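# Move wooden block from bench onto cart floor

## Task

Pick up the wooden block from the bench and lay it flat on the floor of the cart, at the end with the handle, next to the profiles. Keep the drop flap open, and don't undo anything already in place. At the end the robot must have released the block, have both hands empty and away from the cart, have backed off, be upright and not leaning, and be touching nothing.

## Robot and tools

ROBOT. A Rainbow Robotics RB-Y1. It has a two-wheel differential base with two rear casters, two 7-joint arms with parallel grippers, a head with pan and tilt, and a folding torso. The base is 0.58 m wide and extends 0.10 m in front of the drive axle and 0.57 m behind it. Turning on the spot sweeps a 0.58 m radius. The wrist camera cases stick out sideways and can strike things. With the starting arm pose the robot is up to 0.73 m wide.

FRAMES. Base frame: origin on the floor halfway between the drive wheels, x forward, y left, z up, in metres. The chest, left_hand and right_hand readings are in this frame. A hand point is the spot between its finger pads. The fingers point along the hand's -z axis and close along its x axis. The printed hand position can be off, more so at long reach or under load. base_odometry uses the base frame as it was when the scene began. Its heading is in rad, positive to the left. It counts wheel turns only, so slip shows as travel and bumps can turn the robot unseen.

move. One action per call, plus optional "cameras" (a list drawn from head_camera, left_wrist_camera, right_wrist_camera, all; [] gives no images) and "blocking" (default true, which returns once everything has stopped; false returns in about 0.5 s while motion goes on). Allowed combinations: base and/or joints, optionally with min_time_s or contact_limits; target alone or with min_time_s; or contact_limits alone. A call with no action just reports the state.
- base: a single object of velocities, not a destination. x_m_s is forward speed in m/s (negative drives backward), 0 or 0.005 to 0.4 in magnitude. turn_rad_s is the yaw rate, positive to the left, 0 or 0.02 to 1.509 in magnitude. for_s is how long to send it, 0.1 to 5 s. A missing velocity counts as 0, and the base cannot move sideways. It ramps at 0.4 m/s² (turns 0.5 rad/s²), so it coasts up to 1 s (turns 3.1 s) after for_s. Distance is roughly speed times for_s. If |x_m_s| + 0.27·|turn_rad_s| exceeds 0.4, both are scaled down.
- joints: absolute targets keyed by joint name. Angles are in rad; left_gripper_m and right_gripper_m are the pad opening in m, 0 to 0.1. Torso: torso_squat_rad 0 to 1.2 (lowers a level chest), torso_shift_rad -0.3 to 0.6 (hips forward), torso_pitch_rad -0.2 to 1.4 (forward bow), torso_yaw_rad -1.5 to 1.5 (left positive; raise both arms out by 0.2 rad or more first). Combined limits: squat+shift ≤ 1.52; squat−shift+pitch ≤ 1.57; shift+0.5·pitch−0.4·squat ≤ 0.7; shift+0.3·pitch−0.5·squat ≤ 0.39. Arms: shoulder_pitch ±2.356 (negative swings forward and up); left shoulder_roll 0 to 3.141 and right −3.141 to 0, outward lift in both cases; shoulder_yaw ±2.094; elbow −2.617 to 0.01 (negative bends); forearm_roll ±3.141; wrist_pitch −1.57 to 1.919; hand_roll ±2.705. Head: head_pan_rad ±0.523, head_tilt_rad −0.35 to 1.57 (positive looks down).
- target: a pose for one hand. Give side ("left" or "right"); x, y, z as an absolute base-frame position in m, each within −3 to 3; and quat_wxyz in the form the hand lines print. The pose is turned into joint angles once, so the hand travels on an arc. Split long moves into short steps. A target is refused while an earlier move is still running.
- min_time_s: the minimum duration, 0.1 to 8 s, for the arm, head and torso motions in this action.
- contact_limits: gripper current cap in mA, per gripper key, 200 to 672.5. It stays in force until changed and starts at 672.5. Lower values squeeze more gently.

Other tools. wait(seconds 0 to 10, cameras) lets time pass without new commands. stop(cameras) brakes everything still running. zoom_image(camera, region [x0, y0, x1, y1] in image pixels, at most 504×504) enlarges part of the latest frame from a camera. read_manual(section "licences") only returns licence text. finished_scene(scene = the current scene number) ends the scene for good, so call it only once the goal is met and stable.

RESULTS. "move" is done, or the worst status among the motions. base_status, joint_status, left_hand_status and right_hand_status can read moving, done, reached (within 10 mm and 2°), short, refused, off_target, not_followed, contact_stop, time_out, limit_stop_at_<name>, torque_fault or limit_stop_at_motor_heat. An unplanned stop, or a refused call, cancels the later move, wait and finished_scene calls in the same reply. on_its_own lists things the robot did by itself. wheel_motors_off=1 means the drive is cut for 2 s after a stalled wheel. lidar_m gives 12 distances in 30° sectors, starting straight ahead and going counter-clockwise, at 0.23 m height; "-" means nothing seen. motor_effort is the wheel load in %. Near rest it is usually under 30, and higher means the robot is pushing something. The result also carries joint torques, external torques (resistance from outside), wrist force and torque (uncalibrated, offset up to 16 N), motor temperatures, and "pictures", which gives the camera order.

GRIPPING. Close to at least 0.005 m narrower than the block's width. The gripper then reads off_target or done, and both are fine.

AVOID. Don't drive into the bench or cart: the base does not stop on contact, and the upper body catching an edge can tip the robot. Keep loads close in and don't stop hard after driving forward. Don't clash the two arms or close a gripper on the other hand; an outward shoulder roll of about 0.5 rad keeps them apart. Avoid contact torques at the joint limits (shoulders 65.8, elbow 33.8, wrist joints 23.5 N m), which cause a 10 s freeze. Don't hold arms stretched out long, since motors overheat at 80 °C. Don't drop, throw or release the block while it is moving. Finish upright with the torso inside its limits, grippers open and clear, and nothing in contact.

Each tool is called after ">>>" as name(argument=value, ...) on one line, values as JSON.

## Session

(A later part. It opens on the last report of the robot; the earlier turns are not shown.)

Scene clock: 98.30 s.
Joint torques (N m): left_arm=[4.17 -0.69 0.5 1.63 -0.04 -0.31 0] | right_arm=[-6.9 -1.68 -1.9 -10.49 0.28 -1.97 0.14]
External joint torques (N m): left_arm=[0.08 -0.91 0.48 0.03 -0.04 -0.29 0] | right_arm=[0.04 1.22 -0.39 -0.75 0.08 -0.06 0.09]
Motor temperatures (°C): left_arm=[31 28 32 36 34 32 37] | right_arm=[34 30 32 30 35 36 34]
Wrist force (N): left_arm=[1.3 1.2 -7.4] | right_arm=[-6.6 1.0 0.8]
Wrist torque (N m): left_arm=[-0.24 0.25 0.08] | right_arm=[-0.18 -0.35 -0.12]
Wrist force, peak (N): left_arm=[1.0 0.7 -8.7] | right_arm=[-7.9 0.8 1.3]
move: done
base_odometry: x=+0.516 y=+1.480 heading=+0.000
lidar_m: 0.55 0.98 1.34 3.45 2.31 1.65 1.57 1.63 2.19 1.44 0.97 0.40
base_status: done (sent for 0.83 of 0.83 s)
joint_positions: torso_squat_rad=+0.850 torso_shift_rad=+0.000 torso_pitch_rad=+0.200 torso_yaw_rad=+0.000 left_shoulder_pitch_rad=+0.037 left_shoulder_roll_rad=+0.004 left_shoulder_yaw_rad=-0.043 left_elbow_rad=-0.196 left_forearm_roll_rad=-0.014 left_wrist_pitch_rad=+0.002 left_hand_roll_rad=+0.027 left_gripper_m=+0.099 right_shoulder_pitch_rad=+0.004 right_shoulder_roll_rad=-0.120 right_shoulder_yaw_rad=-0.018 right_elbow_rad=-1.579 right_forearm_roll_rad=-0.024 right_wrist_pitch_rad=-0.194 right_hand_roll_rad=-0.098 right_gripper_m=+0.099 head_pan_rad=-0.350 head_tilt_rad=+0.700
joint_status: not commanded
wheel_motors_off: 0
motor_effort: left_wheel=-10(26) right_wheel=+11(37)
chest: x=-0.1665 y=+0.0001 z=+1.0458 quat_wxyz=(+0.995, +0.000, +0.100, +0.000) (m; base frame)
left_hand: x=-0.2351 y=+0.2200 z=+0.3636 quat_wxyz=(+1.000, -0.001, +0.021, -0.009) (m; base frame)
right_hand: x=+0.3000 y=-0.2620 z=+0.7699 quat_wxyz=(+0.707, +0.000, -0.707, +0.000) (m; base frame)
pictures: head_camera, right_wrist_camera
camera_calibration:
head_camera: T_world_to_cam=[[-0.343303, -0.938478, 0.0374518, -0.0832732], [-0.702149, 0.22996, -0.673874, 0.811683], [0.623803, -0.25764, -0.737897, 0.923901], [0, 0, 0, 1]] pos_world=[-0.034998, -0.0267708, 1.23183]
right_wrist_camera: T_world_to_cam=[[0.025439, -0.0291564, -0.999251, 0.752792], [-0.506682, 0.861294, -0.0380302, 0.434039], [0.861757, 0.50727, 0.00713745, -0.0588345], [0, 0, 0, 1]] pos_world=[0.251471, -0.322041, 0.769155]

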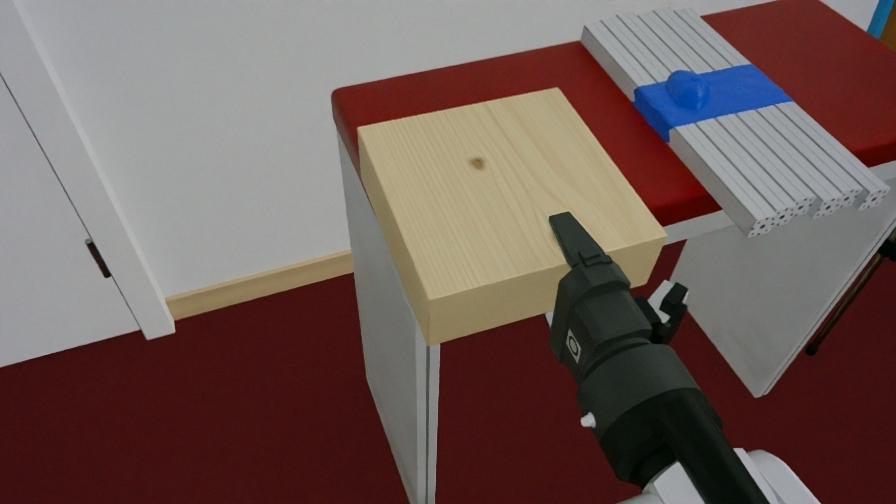

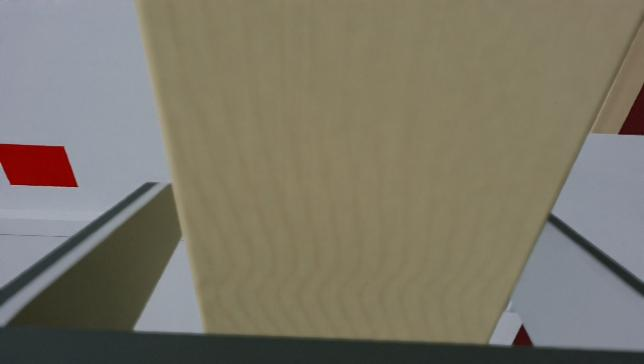

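>>> move(target={"side":"right","x":0.303,"y":-0.262,"z":0.768,"quat_wxyz":[0.7071,0,-0.7071,0]}, cameras=[])

>>> move(joints={"right_gripper_m":0.075}, cameras=["head_camera"])

>>> move(joints={"right_gripper_m":0.04}, cameras=["head_camera","right_wrist_camera"])

Scene clock: 100.90 s.
Joint torques (N m): left_arm=[3.78 -0.43 0.57 1.72 0.05 -0.15 -0.02] | right_arm=[-7.98 -1.94 -2.56 -10.22 0.14 -2.08 0.2]
External joint torques (N m): left_arm=[-0.31 -0.65 0.55 0.12 0.05 -0.12 -0.02] | right_arm=[-0.83 1 -1.06 -0.51 -0.06 -0.17 0.15]
Motor temperatures (°C): left_arm=[31 28 32 36 34 32 37] | right_arm=[34 30 32 31 35 36 34]
Wrist force (N): left_arm=[1.0 1.3 -7.9] | right_arm=[-7.2 1.1 1.1]
Wrist torque (N m): left_arm=[-0.27 0.20 0.06] | right_arm=[-0.20 -0.43 -0.11]
Wrist force, peak (N): left_arm=[1.2 1.4 -8.8] | right_arm=[-8.0 0.4 1.5]
move: done
base_odometry: x=+0.516 y=+1.480 heading=+0.000
lidar_m: 0.56 0.96 1.34 3.46 2.33 1.64 1.57 1.63 2.19 1.45 0.97 0.40
base_status: not commanded
joint_positions: torso_squat_rad=+0.850 torso_shift_rad=+0.000 torso_pitch_rad=+0.200 torso_yaw_rad=+0.000 left_shoulder_pitch_rad=+0.037 left_shoulder_roll_rad=+0.004 left_shoulder_yaw_rad=-0.043 left_elbow_rad=-0.196 left_forearm_roll_rad=-0.014 left_wrist_pitch_rad=+0.002 left_hand_roll_rad=+0.027 left_gripper_m=+0.099 right_shoulder_pitch_rad=-0.009 right_shoulder_roll_rad=-0.119 right_shoulder_yaw_rad=-0.021 right_elbow_rad=-1.559 right_forearm_roll_rad=-0.024 right_wrist_pitch_rad=-0.202 right_hand_roll_rad=-0.097 right_gripper_m=+0.099 head_pan_rad=-0.350 head_tilt_rad=+0.700
joint_status: all done
wheel_motors_off: 0
motor_effort: left_wheel=-10(10) right_wheel=+9(11)
chest: x=-0.1665 y=+0.0001 z=+1.0458 quat_wxyz=(+0.995, +0.000, +0.100, +0.000) (m; base frame)
left_hand: x=-0.2352 y=+0.2200 z=+0.3636 quat_wxyz=(+1.000, -0.001, +0.021, -0.009) (m; base frame)
right_hand: x=+0.3029 y=-0.2620 z=+0.7680 quat_wxyz=(+0.707, +0.000, -0.707, +0.000) (m; base frame)
right_hand_status: reached (checked arc, planned for 0.2 s): 0 mm and 0.0 deg off.
pictures: none
No camera images: "cameras" was empty.

Scene clock: 101.63 s.
Joint torques (N m): left_arm=[3.73 -0.74 0.5 1.64 -0.05 -0.27 -0.05] | right_arm=[-7.93 -2.12 -2.35 -10.7 0 -2.3 0.29]
External joint torques (N m): left_arm=[-0.36 -0.96 0.48 0.04 -0.05 -0.24 -0.05] | right_arm=[-0.78 0.83 -0.85 -0.99 -0.19 -0.39 0.24]
Motor temperatures (°C): left_arm=[31 28 32 36 34 32 37] | right_arm=[34 30 32 31 35 36 34]
Wrist force (N): left_arm=[1.1 1.4 -7.6] | right_arm=[-8.8 0.7 0.5]
Wrist torque (N m): left_arm=[-0.27 0.20 0.08] | right_arm=[-0.17 -0.51 -0.24]
Wrist force, peak (N): left_arm=[0.7 1.7 -8.3] | right_arm=[-9.7 1.2 0.3]
move: done
base_odometry: x=+0.516 y=+1.480 heading=+0.000
lidar_m: 0.54 0.96 1.34 3.46 2.31 1.65 1.57 1.64 2.18 1.43 0.98 0.41
base_status: not commanded
joint_positions: torso_squat_rad=+0.850 torso_shift_rad=+0.000 torso_pitch_rad=+0.200 torso_yaw_rad=+0.000 left_shoulder_pitch_rad=+0.037 left_shoulder_roll_rad=+0.004 left_shoulder_yaw_rad=-0.043 left_elbow_rad=-0.196 left_forearm_roll_rad=-0.014 left_wrist_pitch_rad=+0.002 left_hand_roll_rad=+0.027 left_gripper_m=+0.099 right_shoulder_pitch_rad=-0.009 right_shoulder_roll_rad=-0.119 right_shoulder_yaw_rad=-0.021 right_elbow_rad=-1.559 right_forearm_roll_rad=-0.024 right_wrist_pitch_rad=-0.202 right_hand_roll_rad=-0.097 right_gripper_m=+0.075 head_pan_rad=-0.350 head_tilt_rad=+0.700
joint_status: all done
wheel_motors_off: 0
motor_effort: left_wheel=-9(10) right_wheel=+8(11)
chest: x=-0.1665 y=+0.0001 z=+1.0458 quat_wxyz=(+0.995, +0.000, +0.100, +0.000) (m; base frame)
left_hand: x=-0.2352 y=+0.2200 z=+0.3636 quat_wxyz=(+1.000, -0.001, +0.021, -0.009) (m; base frame)
right_hand: x=+0.3029 y=-0.2620 z=+0.7679 quat_wxyz=(+0.707, +0.000, -0.707, +0.000) (m; base frame)
pictures: head_camera
camera_calibration:
head_camera: T_world_to_cam=[[-0.343303, -0.938478, 0.0374518, -0.0832732], [-0.702149, 0.22996, -0.673874, 0.811683], [0.623803, -0.25764, -0.737897, 0.923901], [0, 0, 0, 1]] pos_world=[-0.034998, -0.0267708, 1.23183]

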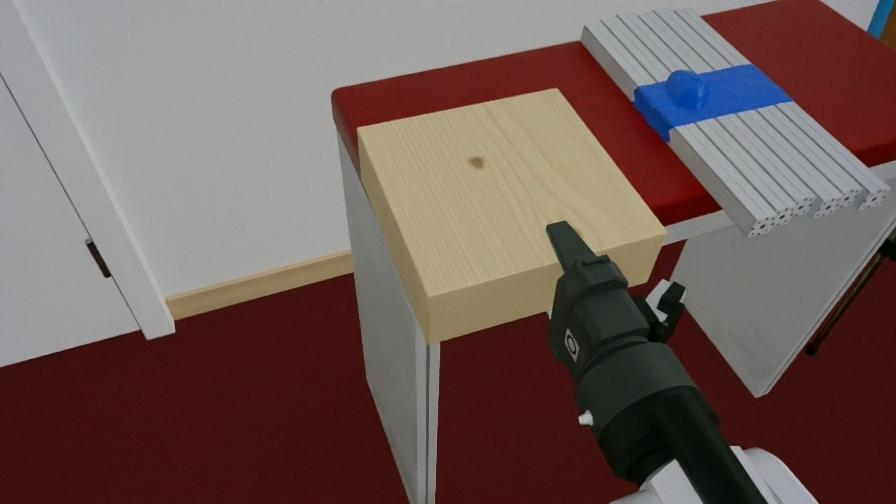

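Scene clock: 102.50 s.
Joint torques (N m): left_arm=[4.04 -0.8 0.67 1.55 -0.1 -0.31 -0.06] | right_arm=[-7.72 -1.84 -2.35 -10.9 0.11 -2.32 0.17]
External joint torques (N m): left_arm=[-0.06 -1.03 0.65 -0.06 -0.1 -0.29 -0.06] | right_arm=[-0.57 1.1 -0.85 -1.19 -0.08 -0.41 0.12]
Motor temperatures (°C): left_arm=[31 28 32 36 34 32 37] | right_arm=[34 30 32 31 35 36 34]
Wrist force (N): left_arm=[0.7 1.1 -7.6] | right_arm=[-8.2 1.1 0.7]
Wrist torque (N m): left_arm=[-0.26 0.18 0.12] | right_arm=[-0.16 -0.62 -0.29]
Wrist force, peak (N): left_arm=[1.1 1.4 -8.5] | right_arm=[-9.0 0.7 0.8]
move: off_target
base_odometry: x=+0.516 y=+1.480 heading=+0.000
lidar_m: 0.55 0.97 1.33 3.47 2.31 1.66 1.57 1.64 2.19 1.44 0.97 0.40
base_status: not commanded
joint_positions: torso_squat_rad=+0.850 torso_shift_rad=+0.000 torso_pitch_rad=+0.200 torso_yaw_rad=+0.000 left_shoulder_pitch_rad=+0.037 left_shoulder_roll_rad=+0.004 left_shoulder_yaw_rad=-0.043 left_elbow_rad=-0.196 left_forearm_roll_rad=-0.014 left_wrist_pitch_rad=+0.002 left_hand_roll_rad=+0.027 left_gripper_m=+0.099 right_shoulder_pitch_rad=-0.009 right_shoulder_roll_rad=-0.119 right_shoulder_yaw_rad=-0.021 right_elbow_rad=-1.559 right_forearm_roll_rad=-0.024 right_wrist_pitch_rad=-0.202 right_hand_roll_rad=-0.097 right_gripper_m=+0.075 head_pan_rad=-0.350 head_tilt_rad=+0.700
joint_status: right_gripper_m off_target (ended at +0.075, target +0.040)
wheel_motors_off: 0
motor_effort: left_wheel=-9(10) right_wheel=+10(12)
chest: x=-0.1665 y=+0.0001 z=+1.0458 quat_wxyz=(+0.995, +0.000, +0.100, +0.000) (m; base frame)
left_hand: x=-0.2352 y=+0.2200 z=+0.3636 quat_wxyz=(+1.000, -0.001, +0.021, -0.009) (m; base frame)
right_hand: x=+0.3029 y=-0.2620 z=+0.7679 quat_wxyz=(+0.707, +0.000, -0.707, +0.000) (m; base frame)
pictures: head_camera, right_wrist_camera
camera_calibration:
head_camera: T_world_to_cam=[[-0.343303, -0.938478, 0.0374518, -0.0832732], [-0.702149, 0.22996, -0.673874, 0.811683], [0.623803, -0.25764, -0.737897, 0.923901], [0, 0, 0, 1]] pos_world=[-0.034998, -0.0267708, 1.23183]
right_wrist_camera: T_world_to_cam=[[0.0256122, -0.0290566, -0.99925, 0.750707], [-0.506676, 0.861297, -0.038032, 0.435433], [0.861756, 0.50727, 0.00733742, -0.0614733], [0, 0, 0, 1]] pos_world=[0.254371, -0.322041, 0.767155]

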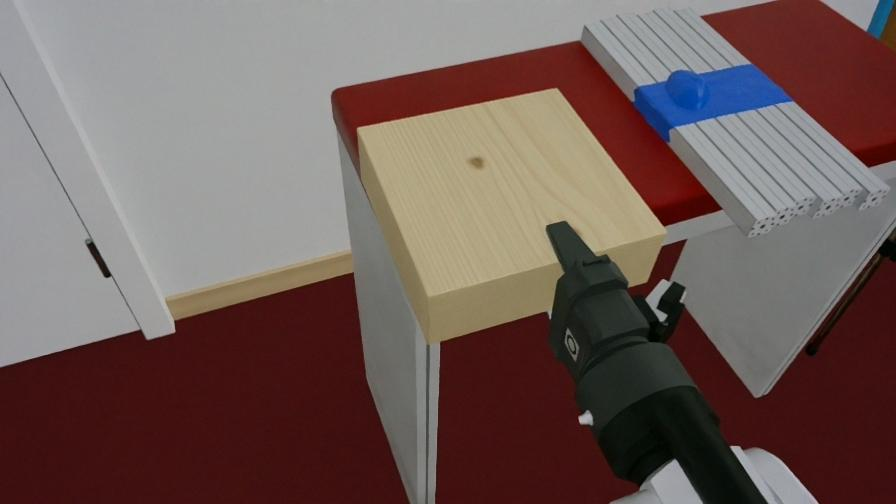

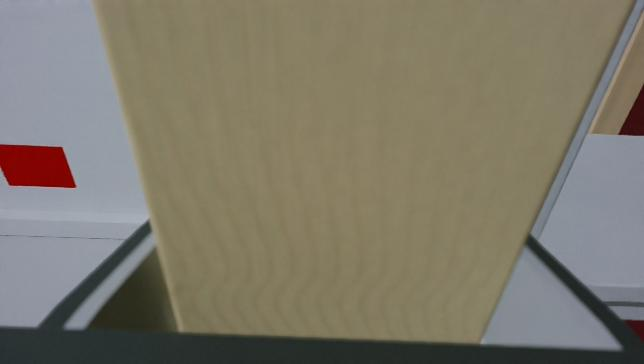

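>>> move(target={"side":"right","x":0.320,"y":-0.262,"z":0.822,"quat_wxyz":[0.7934,0,-0.6088,0]}, min_time_s=1.5, cameras=["head_camera"])

>>> move(target={"side":"right","x":0.349,"y":-0.262,"z":0.869,"quat_wxyz":[0.866,0,-0.5,0]}, min_time_s=1.5, cameras=["head_camera"])

Scene clock: 107.03 s.
Joint torques (N m): left_arm=[3.79 -1 0.39 1.75 -0.03 -0.25 0.03] | right_arm=[-10.29 -5.49 -5.23 -13.66 0.2 -2.66 -0.24]
External joint torques (N m): left_arm=[-0.3 -1.22 0.37 0.15 -0.02 -0.23 0.03] | right_arm=[-1.97 -1.72 -2.96 -3.61 -0.15 -0.8 -0.29]
Motor temperatures (°C): left_arm=[31 28 32 36 34 32 37] | right_arm=[34 30 32 31 35 36 34]
Wrist force (N): left_arm=[1.2 0.9 -7.3] | right_arm=[-14.9 3.5 -6.9]
Wrist torque (N m): left_arm=[-0.26 0.23 0.10] | right_arm=[-0.07 -1.04 0.03]
Wrist force, peak (N): left_arm=[1.8 1.7 -8.4] | right_arm=[-21.9 2.2 2.2]
move: done
base_odometry: x=+0.516 y=+1.480 heading=+0.000
lidar_m: 0.56 0.98 1.33 3.44 2.32 1.65 1.58 1.64 2.18 1.44 0.98 0.41
base_status: not commanded
joint_positions: torso_squat_rad=+0.850 torso_shift_rad=+0.000 torso_pitch_rad=+0.200 torso_yaw_rad=+0.000 left_shoulder_pitch_rad=+0.037 left_shoulder_roll_rad=+0.004 left_shoulder_yaw_rad=-0.043 left_elbow_rad=-0.196 left_forearm_roll_rad=-0.014 left_wrist_pitch_rad=+0.002 left_hand_roll_rad=+0.027 left_gripper_m=+0.099 right_shoulder_pitch_rad=-0.054 right_shoulder_roll_rad=-0.193 right_shoulder_yaw_rad=-0.026 right_elbow_rad=-1.954 right_forearm_roll_rad=-0.061 right_wrist_pitch_rad=+0.497 right_hand_roll_rad=-0.137 right_gripper_m=+0.075 head_pan_rad=-0.350 head_tilt_rad=+0.700
joint_status: all done
wheel_motors_off: 0
motor_effort: left_wheel=-9(10) right_wheel=+8(12)
chest: x=-0.1665 y=+0.0001 z=+1.0457 quat_wxyz=(+0.995, +0.000, +0.100, +0.000) (m; base frame)
left_hand: x=-0.2352 y=+0.2200 z=+0.3636 quat_wxyz=(+1.000, -0.001, +0.021, -0.009) (m; base frame)
right_hand: x=+0.3194 y=-0.2617 z=+0.8214 quat_wxyz=(+0.793, +0.000, -0.609, +0.000) (m; base frame)
right_hand_status: reached (checked arc, planned for 1.5 s): 1 mm and 0.1 deg off.
pictures: head_camera
camera_calibration:
head_camera: T_world_to_cam=[[-0.343299, -0.938479, 0.0374525, -0.0833677], [-0.702191, 0.229973, -0.673825, 0.811644], [0.623757, -0.257622, -0.737942, 0.923929], [0, 0, 0, 1]] pos_world=[-0.034998, -0.0268708, 1.23183]

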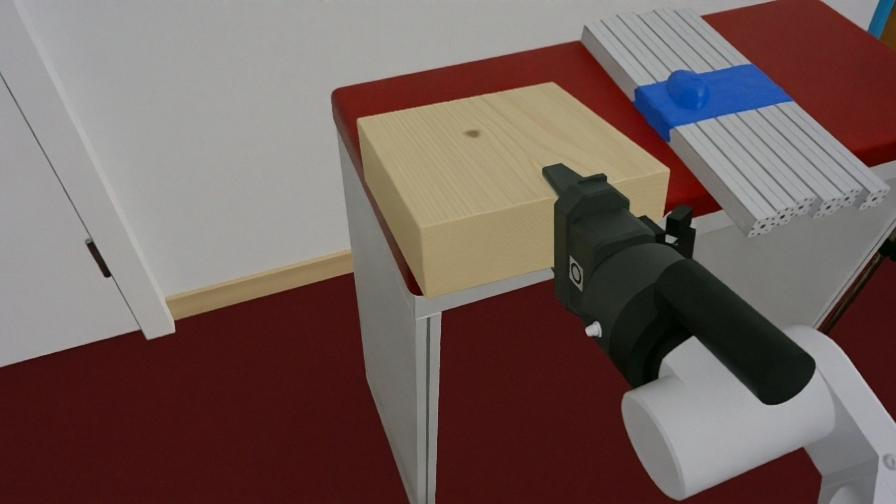

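Scene clock: 108.87 s.
Joint torques (N m): left_arm=[3.88 -0.58 0.6 1.64 -0.08 -0.3 0.02] | right_arm=[-15.23 -7.92 -5.98 -12.66 0.54 -2.4 -0.19]
External joint torques (N m): left_arm=[-0.22 -0.8 0.58 0.03 -0.08 -0.27 0.02] | right_arm=[-2.88 -1.99 -2.88 -3.81 0.08 -0.74 -0.23]
Motor temperatures (°C): left_arm=[31 28 32 36 34 32 37] | right_arm=[34 30 32 31 35 36 34]
Wrist force (N): left_arm=[1.4 1.4 -8.1] | right_arm=[-12.0 3.2 -11.0]
Wrist torque (N m): left_arm=[-0.27 0.26 0.07] | right_arm=[-0.10 -0.70 0.03]
Wrist force, peak (N): left_arm=[1.1 1.6 -8.7] | right_arm=[-21.5 1.1 -1.5]
move: done
base_odometry: x=+0.516 y=+1.480 heading=+0.000
lidar_m: 0.56 0.97 1.33 3.47 2.31 1.64 1.56 1.63 2.18 1.44 0.98 0.40
base_status: not commanded
joint_positions: torso_squat_rad=+0.850 torso_shift_rad=+0.000 torso_pitch_rad=+0.200 torso_yaw_rad=+0.000 left_shoulder_pitch_rad=+0.037 left_shoulder_roll_rad=+0.004 left_shoulder_yaw_rad=-0.043 left_elbow_rad=-0.196 left_forearm_roll_rad=-0.014 left_wrist_pitch_rad=+0.002 left_hand_roll_rad=+0.027 left_gripper_m=+0.099 right_shoulder_pitch_rad=-0.343 right_shoulder_roll_rad=-0.302 right_shoulder_yaw_rad=-0.079 right_elbow_rad=-2.032 right_forearm_roll_rad=-0.159 right_wrist_pitch_rad=+1.124 right_hand_roll_rad=-0.177 right_gripper_m=+0.075 head_pan_rad=-0.350 head_tilt_rad=+0.700
joint_status: all done
wheel_motors_off: 0
motor_effort: left_wheel=-9(10) right_wheel=+10(13)
chest: x=-0.1664 y=+0.0001 z=+1.0457 quat_wxyz=(+0.995, +0.000, +0.100, +0.000) (m; base frame)
left_hand: x=-0.2352 y=+0.2200 z=+0.3636 quat_wxyz=(+1.000, -0.001, +0.021, -0.009) (m; base frame)
right_hand: x=+0.3486 y=-0.2618 z=+0.8683 quat_wxyz=(+0.866, +0.000, -0.500, +0.000) (m; base frame)
right_hand_status: reached (checked arc, planned for 1.5 s): 1 mm and 0.1 deg off.
pictures: head_camera
camera_calibration:
head_camera: T_world_to_cam=[[-0.343319, -0.938471, 0.0374782, -0.0833022], [-0.702236, 0.22999, -0.673772, 0.811488], [0.623696, -0.257637, -0.737988, 0.923937], [0, 0, 0, 1]] pos_world=[-0.034998, -0.0267707, 1.23173]

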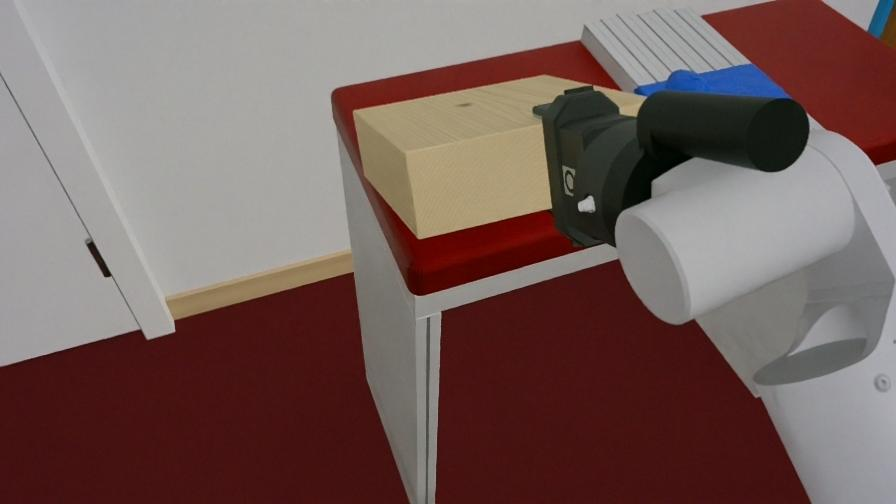

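>>> move(target={"side":"right","x":0.388,"y":-0.262,"z":0.91,"quat_wxyz":[0.9239,0,-0.3827,0]}, min_time_s=1.5, cameras=[])

>>> move(target={"side":"right","x":0.43,"y":-0.262,"z":0.945,"quat_wxyz":[0.9659,0,-0.2588,0]}, min_time_s=1.5, cameras=["head_camera"])

Scene clock: 112.20 s.
Joint torques (N m): left_arm=[4.03 -0.64 0.76 1.6 -0.09 -0.24 0] | right_arm=[-15.14 -10.56 -5.05 -5.65 0.48 2.3 -0.21]
External joint torques (N m): left_arm=[-0.07 -0.86 0.74 0 -0.09 -0.21 0] | right_arm=[2.46 -2.21 -1.62 2.06 0.05 3.67 -0.25]
Motor temperatures (°C): left_arm=[31 28 32 36 34 32 37] | right_arm=[34 30 32 31 35 36 34]
Wrist force (N): left_arm=[1.1 0.9 -7.1] | right_arm=[0.7 5.1 -8.6]
Wrist torque (N m): left_arm=[-0.26 0.22 0.12] | right_arm=[0.11 -2.71 -0.04]
Wrist force, peak (N): left_arm=[1.5 1.5 -8.6] | right_arm=[6.7 3.1 33.9]
move: done
base_odometry: x=+0.516 y=+1.480 heading=+0.000
lidar_m: 0.55 0.97 1.34 3.46 2.30 1.64 1.57 1.63 2.21 1.44 0.97 0.40
base_status: not commanded
joint_positions: torso_squat_rad=+0.850 torso_shift_rad=+0.000 torso_pitch_rad=+0.200 torso_yaw_rad=+0.000 left_shoulder_pitch_rad=+0.037 left_shoulder_roll_rad=+0.004 left_shoulder_yaw_rad=-0.043 left_elbow_rad=-0.196 left_forearm_roll_rad=-0.014 left_wrist_pitch_rad=+0.002 left_hand_roll_rad=+0.027 left_gripper_m=+0.099 right_shoulder_pitch_rad=-0.737 right_shoulder_roll_rad=-0.405 right_shoulder_yaw_rad=-0.118 right_elbow_rad=-1.794 right_forearm_roll_rad=-0.275 right_wrist_pitch_rad=+1.543 right_hand_roll_rad=-0.185 right_gripper_m=+0.075 head_pan_rad=-0.350 head_tilt_rad=+0.700
joint_status: all done
wheel_motors_off: 0
motor_effort: left_wheel=-9(10) right_wheel=+8(19)
chest: x=-0.1664 y=+0.0001 z=+1.0457 quat_wxyz=(+0.995, +0.000, +0.100, +0.000) (m; base frame)
left_hand: x=-0.2352 y=+0.2200 z=+0.3636 quat_wxyz=(+1.000, -0.001, +0.021, -0.009) (m; base frame)
right_hand: x=+0.3880 y=-0.2613 z=+0.9106 quat_wxyz=(+0.923, +0.000, -0.384, +0.000) (m; base frame)
right_hand_status: reached (checked arc, planned for 1.5 s): 1 mm and 0.2 deg off.
pictures: none
No camera images: "cameras" was empty.

Scene clock: 114.03 s.
Joint torques (N m): left_arm=[3.72 -0.62 0.48 1.71 -0.04 -0.3 -0.04] | right_arm=[-26.44 -13.41 -2.18 -9.53 -0.05 -0.2 0.13]
External joint torques (N m): left_arm=[-0.38 -0.84 0.46 0.11 -0.04 -0.27 -0.04] | right_arm=[-4.02 -3.48 0.63 -1.75 -0.36 0.8 0.11]
Motor temperatures (°C): left_arm=[31 28 32 36 34 32 37] | right_arm=[34 30 32 31 35 36 34]
Wrist force (N): left_arm=[1.3 1.4 -8.3] | right_arm=[-3.8 3.7 -13.2]
Wrist torque (N m): left_arm=[-0.29 0.23 0.09] | right_arm=[-0.37 -0.83 -0.09]
Wrist force, peak (N): left_arm=[1.2 1.3 -8.5] | right_arm=[3.7 3.7 24.7]
move: done
base_odometry: x=+0.516 y=+1.480 heading=+0.000
lidar_m: 0.55 0.97 1.34 3.46 2.31 1.65 1.57 1.63 2.18 1.43 0.97 0.39
base_status: not commanded
joint_positions: torso_squat_rad=+0.850 torso_shift_rad=+0.000 torso_pitch_rad=+0.200 torso_yaw_rad=+0.000 left_shoulder_pitch_rad=+0.037 left_shoulder_roll_rad=+0.004 left_shoulder_yaw_rad=-0.043 left_elbow_rad=-0.196 left_forearm_roll_rad=-0.014 left_wrist_pitch_rad=+0.002 left_hand_roll_rad=+0.027 left_gripper_m=+0.099 right_shoulder_pitch_rad=-1.156 right_shoulder_roll_rad=-0.477 right_shoulder_yaw_rad=-0.109 right_elbow_rad=-1.265 right_forearm_roll_rad=-0.334 right_wrist_pitch_rad=+1.708 right_hand_roll_rad=-0.127 right_gripper_m=+0.075 head_pan_rad=-0.350 head_tilt_rad=+0.700
joint_status: all done
wheel_motors_off: 0
motor_effort: left_wheel=-8(10) right_wheel=+6(12)
chest: x=-0.1664 y=+0.0001 z=+1.0457 quat_wxyz=(+0.995, +0.000, +0.100, +0.000) (m; base frame)
left_hand: x=-0.2352 y=+0.2200 z=+0.3636 quat_wxyz=(+1.000, -0.001, +0.021, -0.009) (m; base frame)
right_hand: x=+0.4290 y=-0.2617 z=+0.9445 quat_wxyz=(+0.966, +0.000, -0.260, +0.000) (m; base frame)
right_hand_status: reached (checked arc, planned for 1.5 s): 1 mm and 0.2 deg off.
pictures: head_camera
camera_calibration:
head_camera: T_world_to_cam=[[-0.343295, -0.938479, 0.0375001, -0.0832943], [-0.702247, 0.229959, -0.673771, 0.811556], [0.623696, -0.257637, -0.737988, 0.923874], [0, 0, 0, 1]] pos_world=[-0.034898, -0.0267708, 1.23173]

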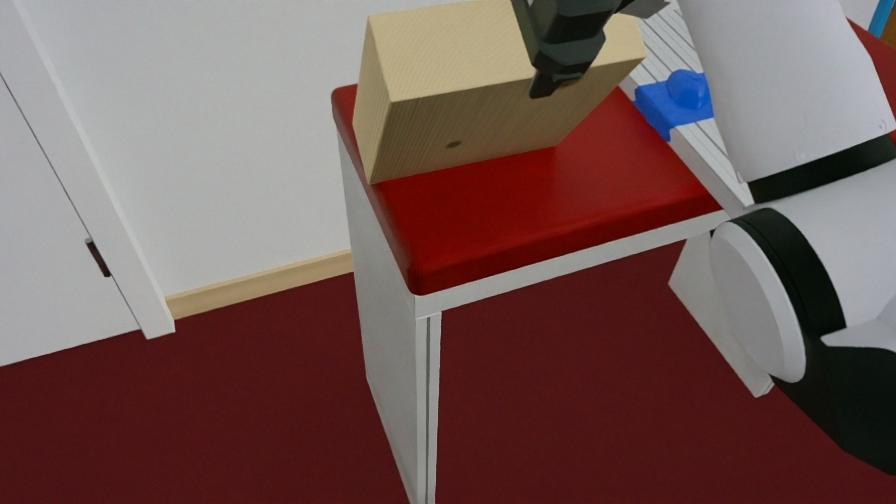

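>>> move(target={"side":"right","x":0.40,"y":-0.262,"z":0.975,"quat_wxyz":[0.9848,0,-0.1736,0]}, min_time_s=1.2, cameras=[])

>>> move(target={"side":"right","x":0.34,"y":-0.262,"z":0.99,"quat_wxyz":[1,0,0,0]}, min_time_s=1.5, cameras=["head_camera"])

Scene clock: 117.23 s.
Joint torques (N m): left_arm=[3.93 -0.63 0.61 1.57 -0.07 -0.38 -0.03] | right_arm=[-37.18 -16.43 -4.61 -14.16 0.05 -3.19 -0.39]
External joint torques (N m): left_arm=[-0.18 -0.85 0.59 -0.04 -0.06 -0.35 -0.03] | right_arm=[-14.33 -6.37 -1.65 -6.99 -0.23 -2.5 -0.41]
Motor temperatures (°C): left_arm=[31 28 32 36 34 32 37] | right_arm=[34 30 32 31 35 36 34]
Wrist force (N): left_arm=[1.2 1.5 -7.7] | right_arm=[-8.3 2.6 -24.5]
Wrist torque (N m): left_arm=[-0.31 0.20 0.10] | right_arm=[-0.67 0.82 0.05]
Wrist force, peak (N): left_arm=[1.6 0.9 -8.6] | right_arm=[-9.6 3.0 -24.5]
move: done
base_odometry: x=+0.516 y=+1.480 heading=+0.000
lidar_m: 0.55 0.98 1.35 3.47 2.33 1.65 1.57 1.64 2.19 1.45 0.98 0.41
base_status: not commanded
joint_positions: torso_squat_rad=+0.850 torso_shift_rad=+0.000 torso_pitch_rad=+0.201 torso_yaw_rad=+0.000 left_shoulder_pitch_rad=+0.037 left_shoulder_roll_rad=+0.004 left_shoulder_yaw_rad=-0.043 left_elbow_rad=-0.196 left_forearm_roll_rad=-0.014 left_wrist_pitch_rad=+0.002 left_hand_roll_rad=+0.027 left_gripper_m=+0.099 right_shoulder_pitch_rad=-1.286 right_shoulder_roll_rad=-0.541 right_shoulder_yaw_rad=-0.067 right_elbow_rad=-1.168 right_forearm_roll_rad=-0.420 right_wrist_pitch_rad=+1.920 right_hand_roll_rad=-0.150 right_gripper_m=+0.074 head_pan_rad=-0.350 head_tilt_rad=+0.700
joint_status: all done
wheel_motors_off: 0
motor_effort: left_wheel=-9(10) right_wheel=+8(9)
chest: x=-0.1662 y=+0.0000 z=+1.0457 quat_wxyz=(+0.995, +0.000, +0.100, +0.000) (m; base frame)
left_hand: x=-0.2353 y=+0.2201 z=+0.3636 quat_wxyz=(+1.000, -0.001, +0.021, -0.009) (m; base frame)
right_hand: x=+0.4000 y=-0.2626 z=+0.9716 quat_wxyz=(+0.985, +0.001, -0.173, -0.001) (m; base frame)
right_hand_status: reached (checked arc, planned for 1.2 s): 3 mm and 0.2 deg off.
pictures: none
No camera images: "cameras" was empty.

Scene clock: 119.07 s.
Joint torques (N m): left_arm=[3.55 -0.79 0.86 1.69 -0.12 -0.28 0.1] | right_arm=[-34.21 -13.02 -9.62 -4.07 -0.33 0.01 -0.1]
External joint torques (N m): left_arm=[-0.57 -1.02 0.84 0.08 -0.12 -0.26 0.09] | right_arm=[-11.66 -3.55 -2.81 -1.63 -0.55 0.08 -0.1]
Motor temperatures (°C): left_arm=[31 28 32 35 34 32 37] | right_arm=[35 30 32 31 35 36 34]
Wrist force (N): left_arm=[1.5 1.8 -7.9] | right_arm=[0.5 2.7 -25.6]
Wrist torque (N m): left_arm=[-0.33 0.21 0.10] | right_arm=[-0.61 0.07 -0.10]
Wrist force, peak (N): left_arm=[1.3 1.3 -8.4] | right_arm=[-9.7 2.0 -27.0]
move: done
base_odometry: x=+0.516 y=+1.480 heading=+0.000
lidar_m: 0.55 0.97 1.34 3.45 2.31 1.65 1.57 1.64 2.19 1.45 0.97 0.40
base_status: not commanded
joint_positions: torso_squat_rad=+0.850 torso_shift_rad=+0.000 torso_pitch_rad=+0.201 torso_yaw_rad=+0.000 left_shoulder_pitch_rad=+0.037 left_shoulder_roll_rad=+0.004 left_shoulder_yaw_rad=-0.043 left_elbow_rad=-0.196 left_forearm_roll_rad=-0.014 left_wrist_pitch_rad=+0.002 left_hand_roll_rad=+0.027 left_gripper_m=+0.099 right_shoulder_pitch_rad=-1.573 right_shoulder_roll_rad=-0.899 right_shoulder_yaw_rad=+0.746 right_elbow_rad=-0.961 right_forearm_roll_rad=-1.322 right_wrist_pitch_rad=+1.919 right_hand_roll_rad=-0.407 right_gripper_m=+0.074 head_pan_rad=-0.350 head_tilt_rad=+0.700
joint_status: all done
wheel_motors_off: 0
motor_effort: left_wheel=-9(9) right_wheel=+8(11)
chest: x=-0.1662 y=+0.0000 z=+1.0457 quat_wxyz=(+0.995, +0.000, +0.100, +0.000) (m; base frame)
left_hand: x=-0.2353 y=+0.2201 z=+0.3637 quat_wxyz=(+1.000, -0.001, +0.021, -0.009) (m; base frame)
right_hand: x=+0.3396 y=-0.2626 z=+0.9887 quat_wxyz=(+1.000, +0.000, -0.001, -0.001) (m; base frame)
right_hand_status: reached (checked arc, planned for 1.5 s): 2 mm and 0.1 deg off.
pictures: head_camera
camera_calibration:
head_camera: T_world_to_cam=[[-0.34336, -0.938456, 0.0374779, -0.0833493], [-0.702583, 0.230169, -0.67335, 0.811222], [0.623283, -0.257533, -0.738374, 0.924026], [0, 0, 0, 1]] pos_world=[-0.034598, -0.0269704, 1.23164]

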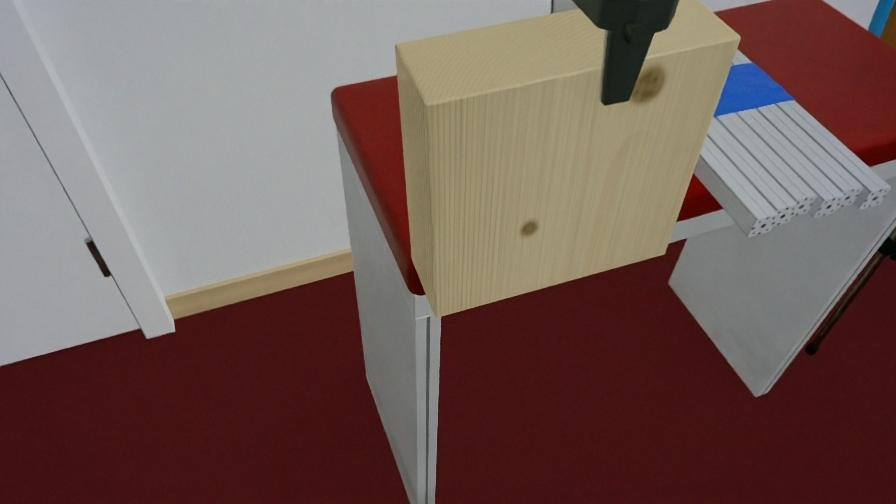

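>>> move(base={"x_m_s":-0.2,"for_s":1.35}, cameras=["head_camera"])

>>> move(base={"turn_rad_s":-0.6,"for_s":2.617}, cameras=["head_camera"])

>>> move(base={"x_m_s":0.35,"for_s":4.9}, joints={"head_pan_rad":0.4}, cameras=["head_camera"])

>>> move(base={"turn_rad_s":0.6,"for_s":2.617}, joints={"head_pan_rad":-0.2}, cameras=["head_camera"])

Scene clock: 142.23 s.
Joint torques (N m): left_arm=[3.35 -0.75 0.54 1.68 -0.11 -0.31 0.01] | right_arm=[-33.52 -12.94 -10.13 -4.11 -0.11 0.24 -0.16]
External joint torques (N m): left_arm=[-0.77 -0.98 0.52 0.07 -0.11 -0.28 0.01] | right_arm=[-10.96 -3.47 -3.32 -1.67 -0.33 0.18 -0.16]
Motor temperatures (°C): left_arm=[31 28 32 35 34 32 37] | right_arm=[36 30 32 31 35 36 34]
Wrist force (N): left_arm=[1.4 1.4 -7.6] | right_arm=[0.9 3.1 -25.7]
Wrist torque (N m): left_arm=[-0.30 0.19 0.08] | right_arm=[-0.59 0.02 -0.09]
Wrist force, peak (N): left_arm=[2.1 1.3 -8.6] | right_arm=[1.3 2.8 -27.1]
move: done
base_odometry: x=+0.242 y=+1.480 heading=-0.001
lidar_m: 0.67 1.27 1.69 4.13 1.91 1.37 1.29 1.35 1.80 2.13 1.12 0.67
base_status: done (sent for 1.37 of 1.37 s)
joint_positions: torso_squat_rad=+0.850 torso_shift_rad=+0.000 torso_pitch_rad=+0.201 torso_yaw_rad=+0.000 left_shoulder_pitch_rad=+0.037 left_shoulder_roll_rad=+0.004 left_shoulder_yaw_rad=-0.043 left_elbow_rad=-0.196 left_forearm_roll_rad=-0.014 left_wrist_pitch_rad=+0.002 left_hand_roll_rad=+0.027 left_gripper_m=+0.099 right_shoulder_pitch_rad=-1.573 right_shoulder_roll_rad=-0.899 right_shoulder_yaw_rad=+0.746 right_elbow_rad=-0.961 right_forearm_roll_rad=-1.322 right_wrist_pitch_rad=+1.919 right_hand_roll_rad=-0.407 right_gripper_m=+0.074 head_pan_rad=-0.350 head_tilt_rad=+0.700
joint_status: not commanded
wheel_motors_off: 0
motor_effort: left_wheel=-13(27) right_wheel=+12(40)
chest: x=-0.1662 y=+0.0000 z=+1.0457 quat_wxyz=(+0.995, +0.000, +0.100, +0.000) (m; base frame)
left_hand: x=-0.2355 y=+0.2201 z=+0.3637 quat_wxyz=(+1.000, -0.001, +0.021, -0.009) (m; base frame)
right_hand: x=+0.3396 y=-0.2626 z=+0.9887 quat_wxyz=(+1.000, +0.000, -0.001, -0.001) (m; base frame)
pictures: head_camera
camera_calibration:
head_camera: T_world_to_cam=[[-0.34336, -0.938456, 0.0374779, -0.0833493], [-0.702583, 0.230169, -0.67335, 0.811222], [0.623283, -0.257533, -0.738374, 0.924026], [0, 0, 0, 1]] pos_world=[-0.034598, -0.0269704, 1.23164]

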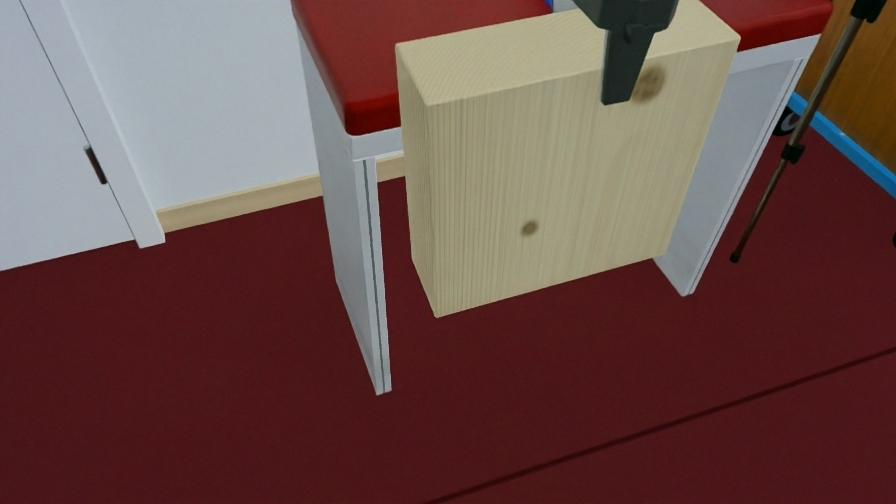

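Scene clock: 146.40 s.
Joint torques (N m): left_arm=[3.22 -0.63 0.61 1.49 -0.04 -0.27 0] | right_arm=[-33.59 -13.2 -10.57 -4.13 -0.27 -0.01 -0.02]
External joint torques (N m): left_arm=[-0.9 -0.86 0.59 -0.12 -0.03 -0.24 0] | right_arm=[-11.04 -3.73 -3.76 -1.69 -0.5 0.03 -0.02]
Motor temperatures (°C): left_arm=[31 28 32 35 34 32 37] | right_arm=[36 30 32 30 35 36 34]
Wrist force (N): left_arm=[1.2 1.2 -6.9] | right_arm=[-0.1 2.5 -25.9]
Wrist torque (N m): left_arm=[-0.29 0.17 0.07] | right_arm=[-0.67 0.03 -0.11]
Wrist force, peak (N): left_arm=[1.4 2.4 -8.7] | right_arm=[0.9 3.9 -26.5]
move: done
base_odometry: x=+0.242 y=+1.480 heading=-1.581
lidar_m: 2.33 1.13 1.22 0.66 1.27 1.67 4.12 1.97 1.38 1.31 1.33 1.75
base_status: done (sent for 2.63 of 2.63 s)
joint_positions: torso_squat_rad=+0.850 torso_shift_rad=+0.000 torso_pitch_rad=+0.201 torso_yaw_rad=+0.000 left_shoulder_pitch_rad=+0.037 left_shoulder_roll_rad=+0.004 left_shoulder_yaw_rad=-0.043 left_elbow_rad=-0.196 left_forearm_roll_rad=-0.014 left_wrist_pitch_rad=+0.002 left_hand_roll_rad=+0.027 left_gripper_m=+0.099 right_shoulder_pitch_rad=-1.573 right_shoulder_roll_rad=-0.899 right_shoulder_yaw_rad=+0.746 right_elbow_rad=-0.961 right_forearm_roll_rad=-1.322 right_wrist_pitch_rad=+1.919 right_hand_roll_rad=-0.407 right_gripper_m=+0.074 head_pan_rad=-0.350 head_tilt_rad=+0.700
joint_status: not commanded
wheel_motors_off: 0
motor_effort: left_wheel=+16(49) right_wheel=+4(47)
chest: x=-0.1662 y=-0.0001 z=+1.0457 quat_wxyz=(+0.995, +0.000, +0.100, +0.000) (m; base frame)
left_hand: x=-0.2355 y=+0.2201 z=+0.3637 quat_wxyz=(+1.000, -0.001, +0.021, -0.009) (m; base frame)
right_hand: x=+0.3396 y=-0.2626 z=+0.9887 quat_wxyz=(+1.000, +0.000, -0.001, -0.001) (m; base frame)
pictures: head_camera
camera_calibration:
head_camera: T_world_to_cam=[[-0.343302, -0.93848, 0.0374076, -0.0832616], [-0.702597, 0.230176, -0.673332, 0.8112], [0.623299, -0.257439, -0.738393, 0.924053], [0, 0, 0, 1]] pos_world=[-0.034598, -0.0269707, 1.23164]

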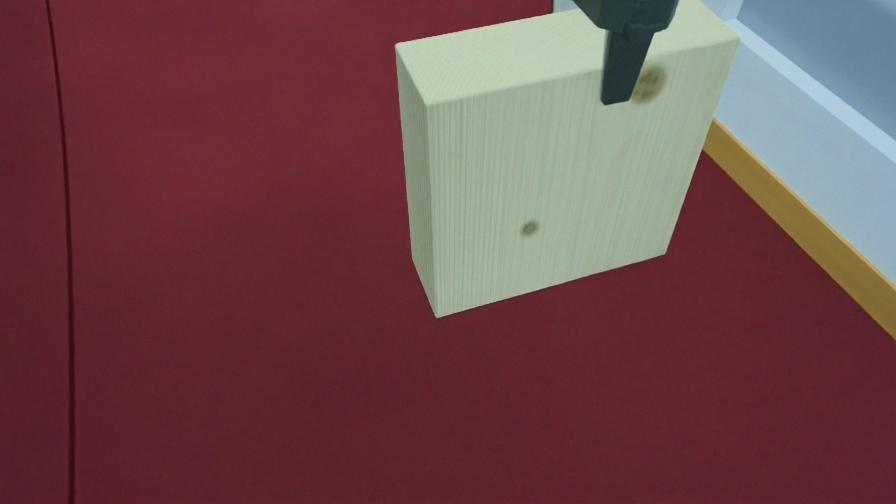

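Scene clock: 152.53 s.
Joint torques (N m): left_arm=[4.43 -0.77 0.67 1.64 -0.12 -0.3 -0.03] | right_arm=[-33.4 -13.34 -10.32 -4.06 -0.24 0.01 -0.12]
External joint torques (N m): left_arm=[0.31 -1 0.64 0.03 -0.12 -0.27 -0.03] | right_arm=[-10.85 -3.87 -3.51 -1.62 -0.46 0.05 -0.12]
Motor temperatures (°C): left_arm=[30 28 32 35 34 32 37] | right_arm=[36 30 32 30 35 36 34]
Wrist force (N): left_arm=[1.2 1.4 -8.3] | right_arm=[0.6 2.8 -26.4]
Wrist torque (N m): left_arm=[-0.33 0.15 0.07] | right_arm=[-0.55 -0.01 -0.08]
Wrist force, peak (N): left_arm=[0.9 1.5 -8.6] | right_arm=[-1.5 3.2 -27.1]
move: done
base_odometry: x=+0.224 y=-0.235 heading=-1.581
lidar_m: 3.94 0.85 0.60 0.56 0.58 1.06 4.44 1.84 1.28 1.22 1.24 1.62
base_status: done (sent for 4.9 of 4.9 s)
joint_positions: torso_squat_rad=+0.850 torso_shift_rad=+0.000 torso_pitch_rad=+0.201 torso_yaw_rad=+0.000 left_shoulder_pitch_rad=+0.037 left_shoulder_roll_rad=+0.004 left_shoulder_yaw_rad=-0.043 left_elbow_rad=-0.196 left_forearm_roll_rad=-0.014 left_wrist_pitch_rad=+0.002 left_hand_roll_rad=+0.027 left_gripper_m=+0.099 right_shoulder_pitch_rad=-1.573 right_shoulder_roll_rad=-0.899 right_shoulder_yaw_rad=+0.746 right_elbow_rad=-0.961 right_forearm_roll_rad=-1.322 right_wrist_pitch_rad=+1.919 right_hand_roll_rad=-0.407 right_gripper_m=+0.074 head_pan_rad=+0.400 head_tilt_rad=+0.700
joint_status: all done
wheel_motors_off: 0
motor_effort: left_wheel=-1(47) right_wheel=+1(41)
chest: x=-0.1661 y=-0.0001 z=+1.0457 quat_wxyz=(+0.995, +0.000, +0.100, +0.000) (m; base frame)
left_hand: x=-0.2353 y=+0.2201 z=+0.3637 quat_wxyz=(+1.000, -0.001, +0.021, -0.009) (m; base frame)
right_hand: x=+0.3397 y=-0.2626 z=+0.9887 quat_wxyz=(+1.000, +0.000, -0.001, -0.001) (m; base frame)
pictures: head_camera
camera_calibration:
head_camera: T_world_to_cam=[[0.373902, -0.921097, -0.10852, 0.172397], [-0.710631, -0.20933, -0.671702, 0.808372], [0.595987, 0.328269, -0.73283, 0.914327], [0, 0, 0, 1]] pos_world=[-0.0349321, 0.0278662, 1.23174]

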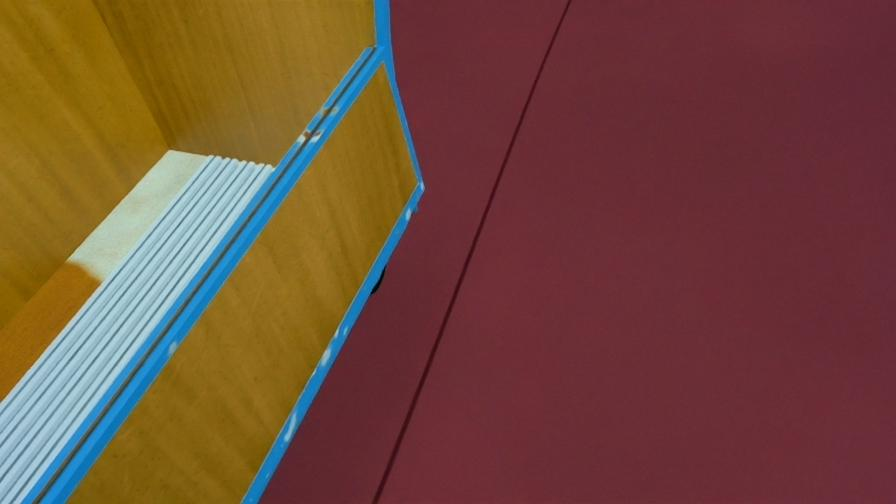

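Scene clock: 156.70 s.
Joint torques (N m): left_arm=[3.98 -0.74 0.63 1.57 -0.06 -0.27 0.01] | right_arm=[-33.67 -13.24 -10.37 -4.19 -0.29 0.12 -0.02]
External joint torques (N m): left_arm=[-0.14 -0.98 0.61 -0.04 -0.05 -0.24 0.01] | right_arm=[-11.12 -3.77 -3.56 -1.75 -0.51 0.16 -0.02]
Motor temperatures (°C): left_arm=[30 28 32 35 34 32 37] | right_arm=[37 30 32 30 35 36 34]
Wrist force (N): left_arm=[1.1 1.6 -7.6] | right_arm=[0.2 3.0 -26.2]
Wrist torque (N m): left_arm=[-0.32 0.19 0.07] | right_arm=[-0.61 0.05 -0.08]
Wrist force, peak (N): left_arm=[1.2 1.1 -8.6] | right_arm=[1.2 3.0 -26.6]
move: done
base_odometry: x=+0.224 y=-0.235 heading=-0.002
lidar_m: 0.56 0.58 1.07 4.72 1.78 1.26 1.19 1.26 1.67 4.22 0.85 0.60
base_status: done (sent for 2.63 of 2.63 s)
joint_positions: torso_squat_rad=+0.850 torso_shift_rad=+0.000 torso_pitch_rad=+0.201 torso_yaw_rad=+0.000 left_shoulder_pitch_rad=+0.037 left_shoulder_roll_rad=+0.004 left_shoulder_yaw_rad=-0.043 left_elbow_rad=-0.196 left_forearm_roll_rad=-0.014 left_wrist_pitch_rad=+0.002 left_hand_roll_rad=+0.027 left_gripper_m=+0.099 right_shoulder_pitch_rad=-1.573 right_shoulder_roll_rad=-0.899 right_shoulder_yaw_rad=+0.746 right_elbow_rad=-0.961 right_forearm_roll_rad=-1.322 right_wrist_pitch_rad=+1.919 right_hand_roll_rad=-0.407 right_gripper_m=+0.074 head_pan_rad=-0.200 head_tilt_rad=+0.700
joint_status: all done
wheel_motors_off: 0
motor_effort: left_wheel=+1(44) right_wheel=+18(38)
chest: x=-0.1661 y=-0.0001 z=+1.0457 quat_wxyz=(+0.995, +0.000, +0.100, +0.000) (m; base frame)
left_hand: x=-0.2353 y=+0.2201 z=+0.3637 quat_wxyz=(+1.000, -0.001, +0.021, -0.009) (m; base frame)
right_hand: x=+0.3397 y=-0.2626 z=+0.9887 quat_wxyz=(+1.000, +0.000, -0.001, -0.001) (m; base frame)
pictures: head_camera
camera_calibration:
head_camera: T_world_to_cam=[[-0.202107, -0.979324, 0.00878022, -0.0330833], [-0.730297, 0.144729, -0.667623, 0.801308], [0.652548, -0.141344, -0.744448, 0.934612], [0, 0, 0, 1]] pos_world=[-0.0313729, -0.0162703, 1.23103]

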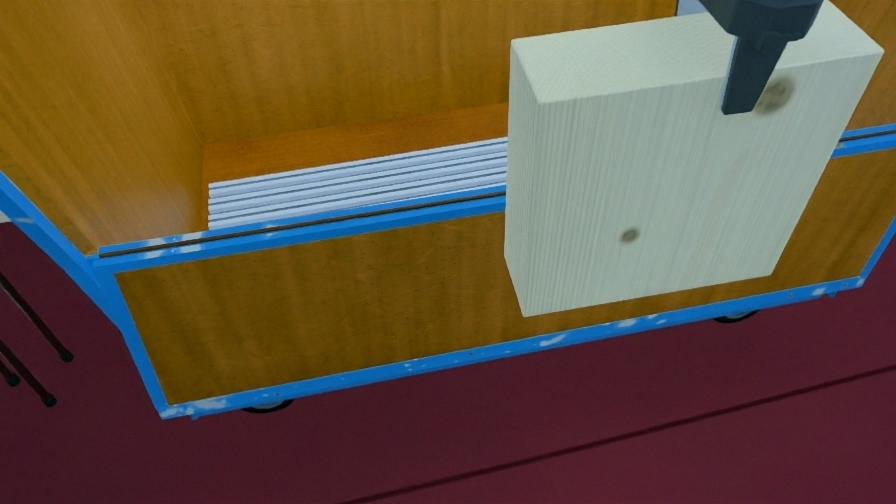

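>>> move(joints={"torso_squat_rad":0.65,"torso_pitch_rad":0.4}, cameras=[])

>>> move(target={"side":"right","x":0.34,"y":-0.24,"z":0.95,"quat_wxyz":[0.7071,0,0,0.7071]}, min_time_s=2.5, cameras=["head_camera"])

Scene clock: 159.80 s.
Joint torques (N m): left_arm=[8.62 -0.7 0.62 3.74 -0.1 0.16 -0.01] | right_arm=[-32.43 -14.25 -10.12 -4.38 -0.59 1.59 -0.13]
External joint torques (N m): left_arm=[-0.8 -0.99 0.58 0.03 -0.09 -0.21 -0.03] | right_arm=[-10.44 -3.77 -3.3 -1.62 -0.68 1.28 -0.12]
Motor temperatures (°C): left_arm=[30 28 32 35 34 32 37] | right_arm=[37 30 32 30 35 36 34]
Wrist force (N): left_arm=[3.0 1.5 -7.6] | right_arm=[5.8 2.8 -25.2]
Wrist torque (N m): left_arm=[-0.36 0.36 0.09] | right_arm=[-0.56 -0.39 -0.18]
Wrist force, peak (N): left_arm=[1.6 1.2 -8.7] | right_arm=[5.7 2.0 -26.2]
move: done
base_odometry: x=+0.224 y=-0.235 heading=-0.002
lidar_m: 0.56 0.58 1.07 4.73 1.78 1.27 1.20 1.26 1.67 4.22 0.84 0.58
base_status: not commanded
joint_positions: torso_squat_rad=+0.650 torso_shift_rad=+0.000 torso_pitch_rad=+0.401 torso_yaw_rad=+0.000 left_shoulder_pitch_rad=+0.037 left_shoulder_roll_rad=+0.004 left_shoulder_yaw_rad=-0.043 left_elbow_rad=-0.196 left_forearm_roll_rad=-0.014 left_wrist_pitch_rad=+0.002 left_hand_roll_rad=+0.027 left_gripper_m=+0.099 right_shoulder_pitch_rad=-1.573 right_shoulder_roll_rad=-0.899 right_shoulder_yaw_rad=+0.746 right_elbow_rad=-0.961 right_forearm_roll_rad=-1.322 right_wrist_pitch_rad=+1.919 right_hand_roll_rad=-0.407 right_gripper_m=+0.074 head_pan_rad=-0.200 head_tilt_rad=+0.700
joint_status: all done
wheel_motors_off: 0
motor_effort: left_wheel=-1(2) right_wheel=+19(21)
chest: x=-0.1070 y=+0.0000 z=+1.1227 quat_wxyz=(+0.980, +0.000, +0.199, +0.000) (m; base frame)
left_hand: x=-0.3105 y=+0.2201 z=+0.4680 quat_wxyz=(+0.993, -0.002, +0.121, -0.009) (m; base frame)
right_hand: x=+0.3774 y=-0.2625 z=+0.9662 quat_wxyz=(+0.995, +0.000, +0.099, -0.001) (m; base frame)
pictures: none
No camera images: "cameras" was empty.

Scene clock: 162.63 s.
Joint torques (N m): left_arm=[8.73 -0.63 0.48 3.77 -0.07 0.15 -0.05] | right_arm=[-26.55 -15.62 -13.91 -3.12 -0.28 0.21 -0.04]
External joint torques (N m): left_arm=[-0.7 -0.93 0.45 0.06 -0.06 -0.22 -0.06] | right_arm=[-8.12 -4.85 -4.1 -1.62 -0.5 0.3 -0.04]
Motor temperatures (°C): left_arm=[30 28 32 35 34 32 37] | right_arm=[37 31 32 30 35 36 34]
Wrist force (N): left_arm=[1.8 1.3 -7.0] | right_arm=[0.6 2.3 -25.8]
Wrist torque (N m): left_arm=[-0.28 0.22 0.11] | right_arm=[-0.55 0.09 -0.11]
Wrist force, peak (N): left_arm=[3.4 1.6 -8.2] | right_arm=[0.7 2.1 -26.6]
move: done
base_odometry: x=+0.224 y=-0.235 heading=-0.002
lidar_m: 0.55 0.58 1.07 4.72 1.79 1.26 1.19 1.26 1.67 4.21 0.83 0.59
base_status: not commanded
joint_positions: torso_squat_rad=+0.650 torso_shift_rad=+0.000 torso_pitch_rad=+0.401 torso_yaw_rad=+0.000 left_shoulder_pitch_rad=+0.037 left_shoulder_roll_rad=+0.004 left_shoulder_yaw_rad=-0.043 left_elbow_rad=-0.196 left_forearm_roll_rad=-0.014 left_wrist_pitch_rad=+0.002 left_hand_roll_rad=+0.027 left_gripper_m=+0.099 right_shoulder_pitch_rad=-1.383 right_shoulder_roll_rad=-1.137 right_shoulder_yaw_rad=+0.796 right_elbow_rad=-1.594 right_forearm_roll_rad=-1.411 right_wrist_pitch_rad=+1.687 right_hand_roll_rad=+0.799 right_gripper_m=+0.074 head_pan_rad=-0.200 head_tilt_rad=+0.700
joint_status: all done
wheel_motors_off: 0
motor_effort: left_wheel=+0(1) right_wheel=+18(21)
chest: x=-0.1070 y=+0.0000 z=+1.1227 quat_wxyz=(+0.980, +0.000, +0.199, +0.000) (m; base frame)
left_hand: x=-0.3105 y=+0.2201 z=+0.4680 quat_wxyz=(+0.993, -0.002, +0.121, -0.008) (m; base frame)
right_hand: x=+0.3394 y=-0.2399 z=+0.9489 quat_wxyz=(+0.707, +0.000, +0.001, +0.707) (m; base frame)
right_hand_status: reached (checked arc, planned for 2.5 s): 1 mm and 0.1 deg off.
pictures: head_camera
camera_calibration:
head_camera: T_world_to_cam=[[-0.196323, -0.979326, 0.0487626, -0.066074], [-0.848389, 0.14472, -0.509207, 0.705349], [0.491623, -0.141339, -0.859261, 1.06493], [0, 0, 0, 1]] pos_world=[0.0618948, -0.0162703, 1.27744]

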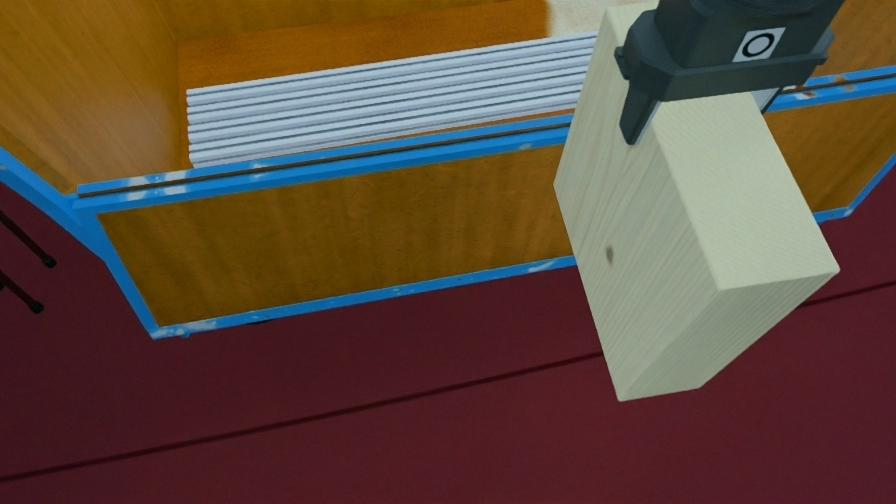

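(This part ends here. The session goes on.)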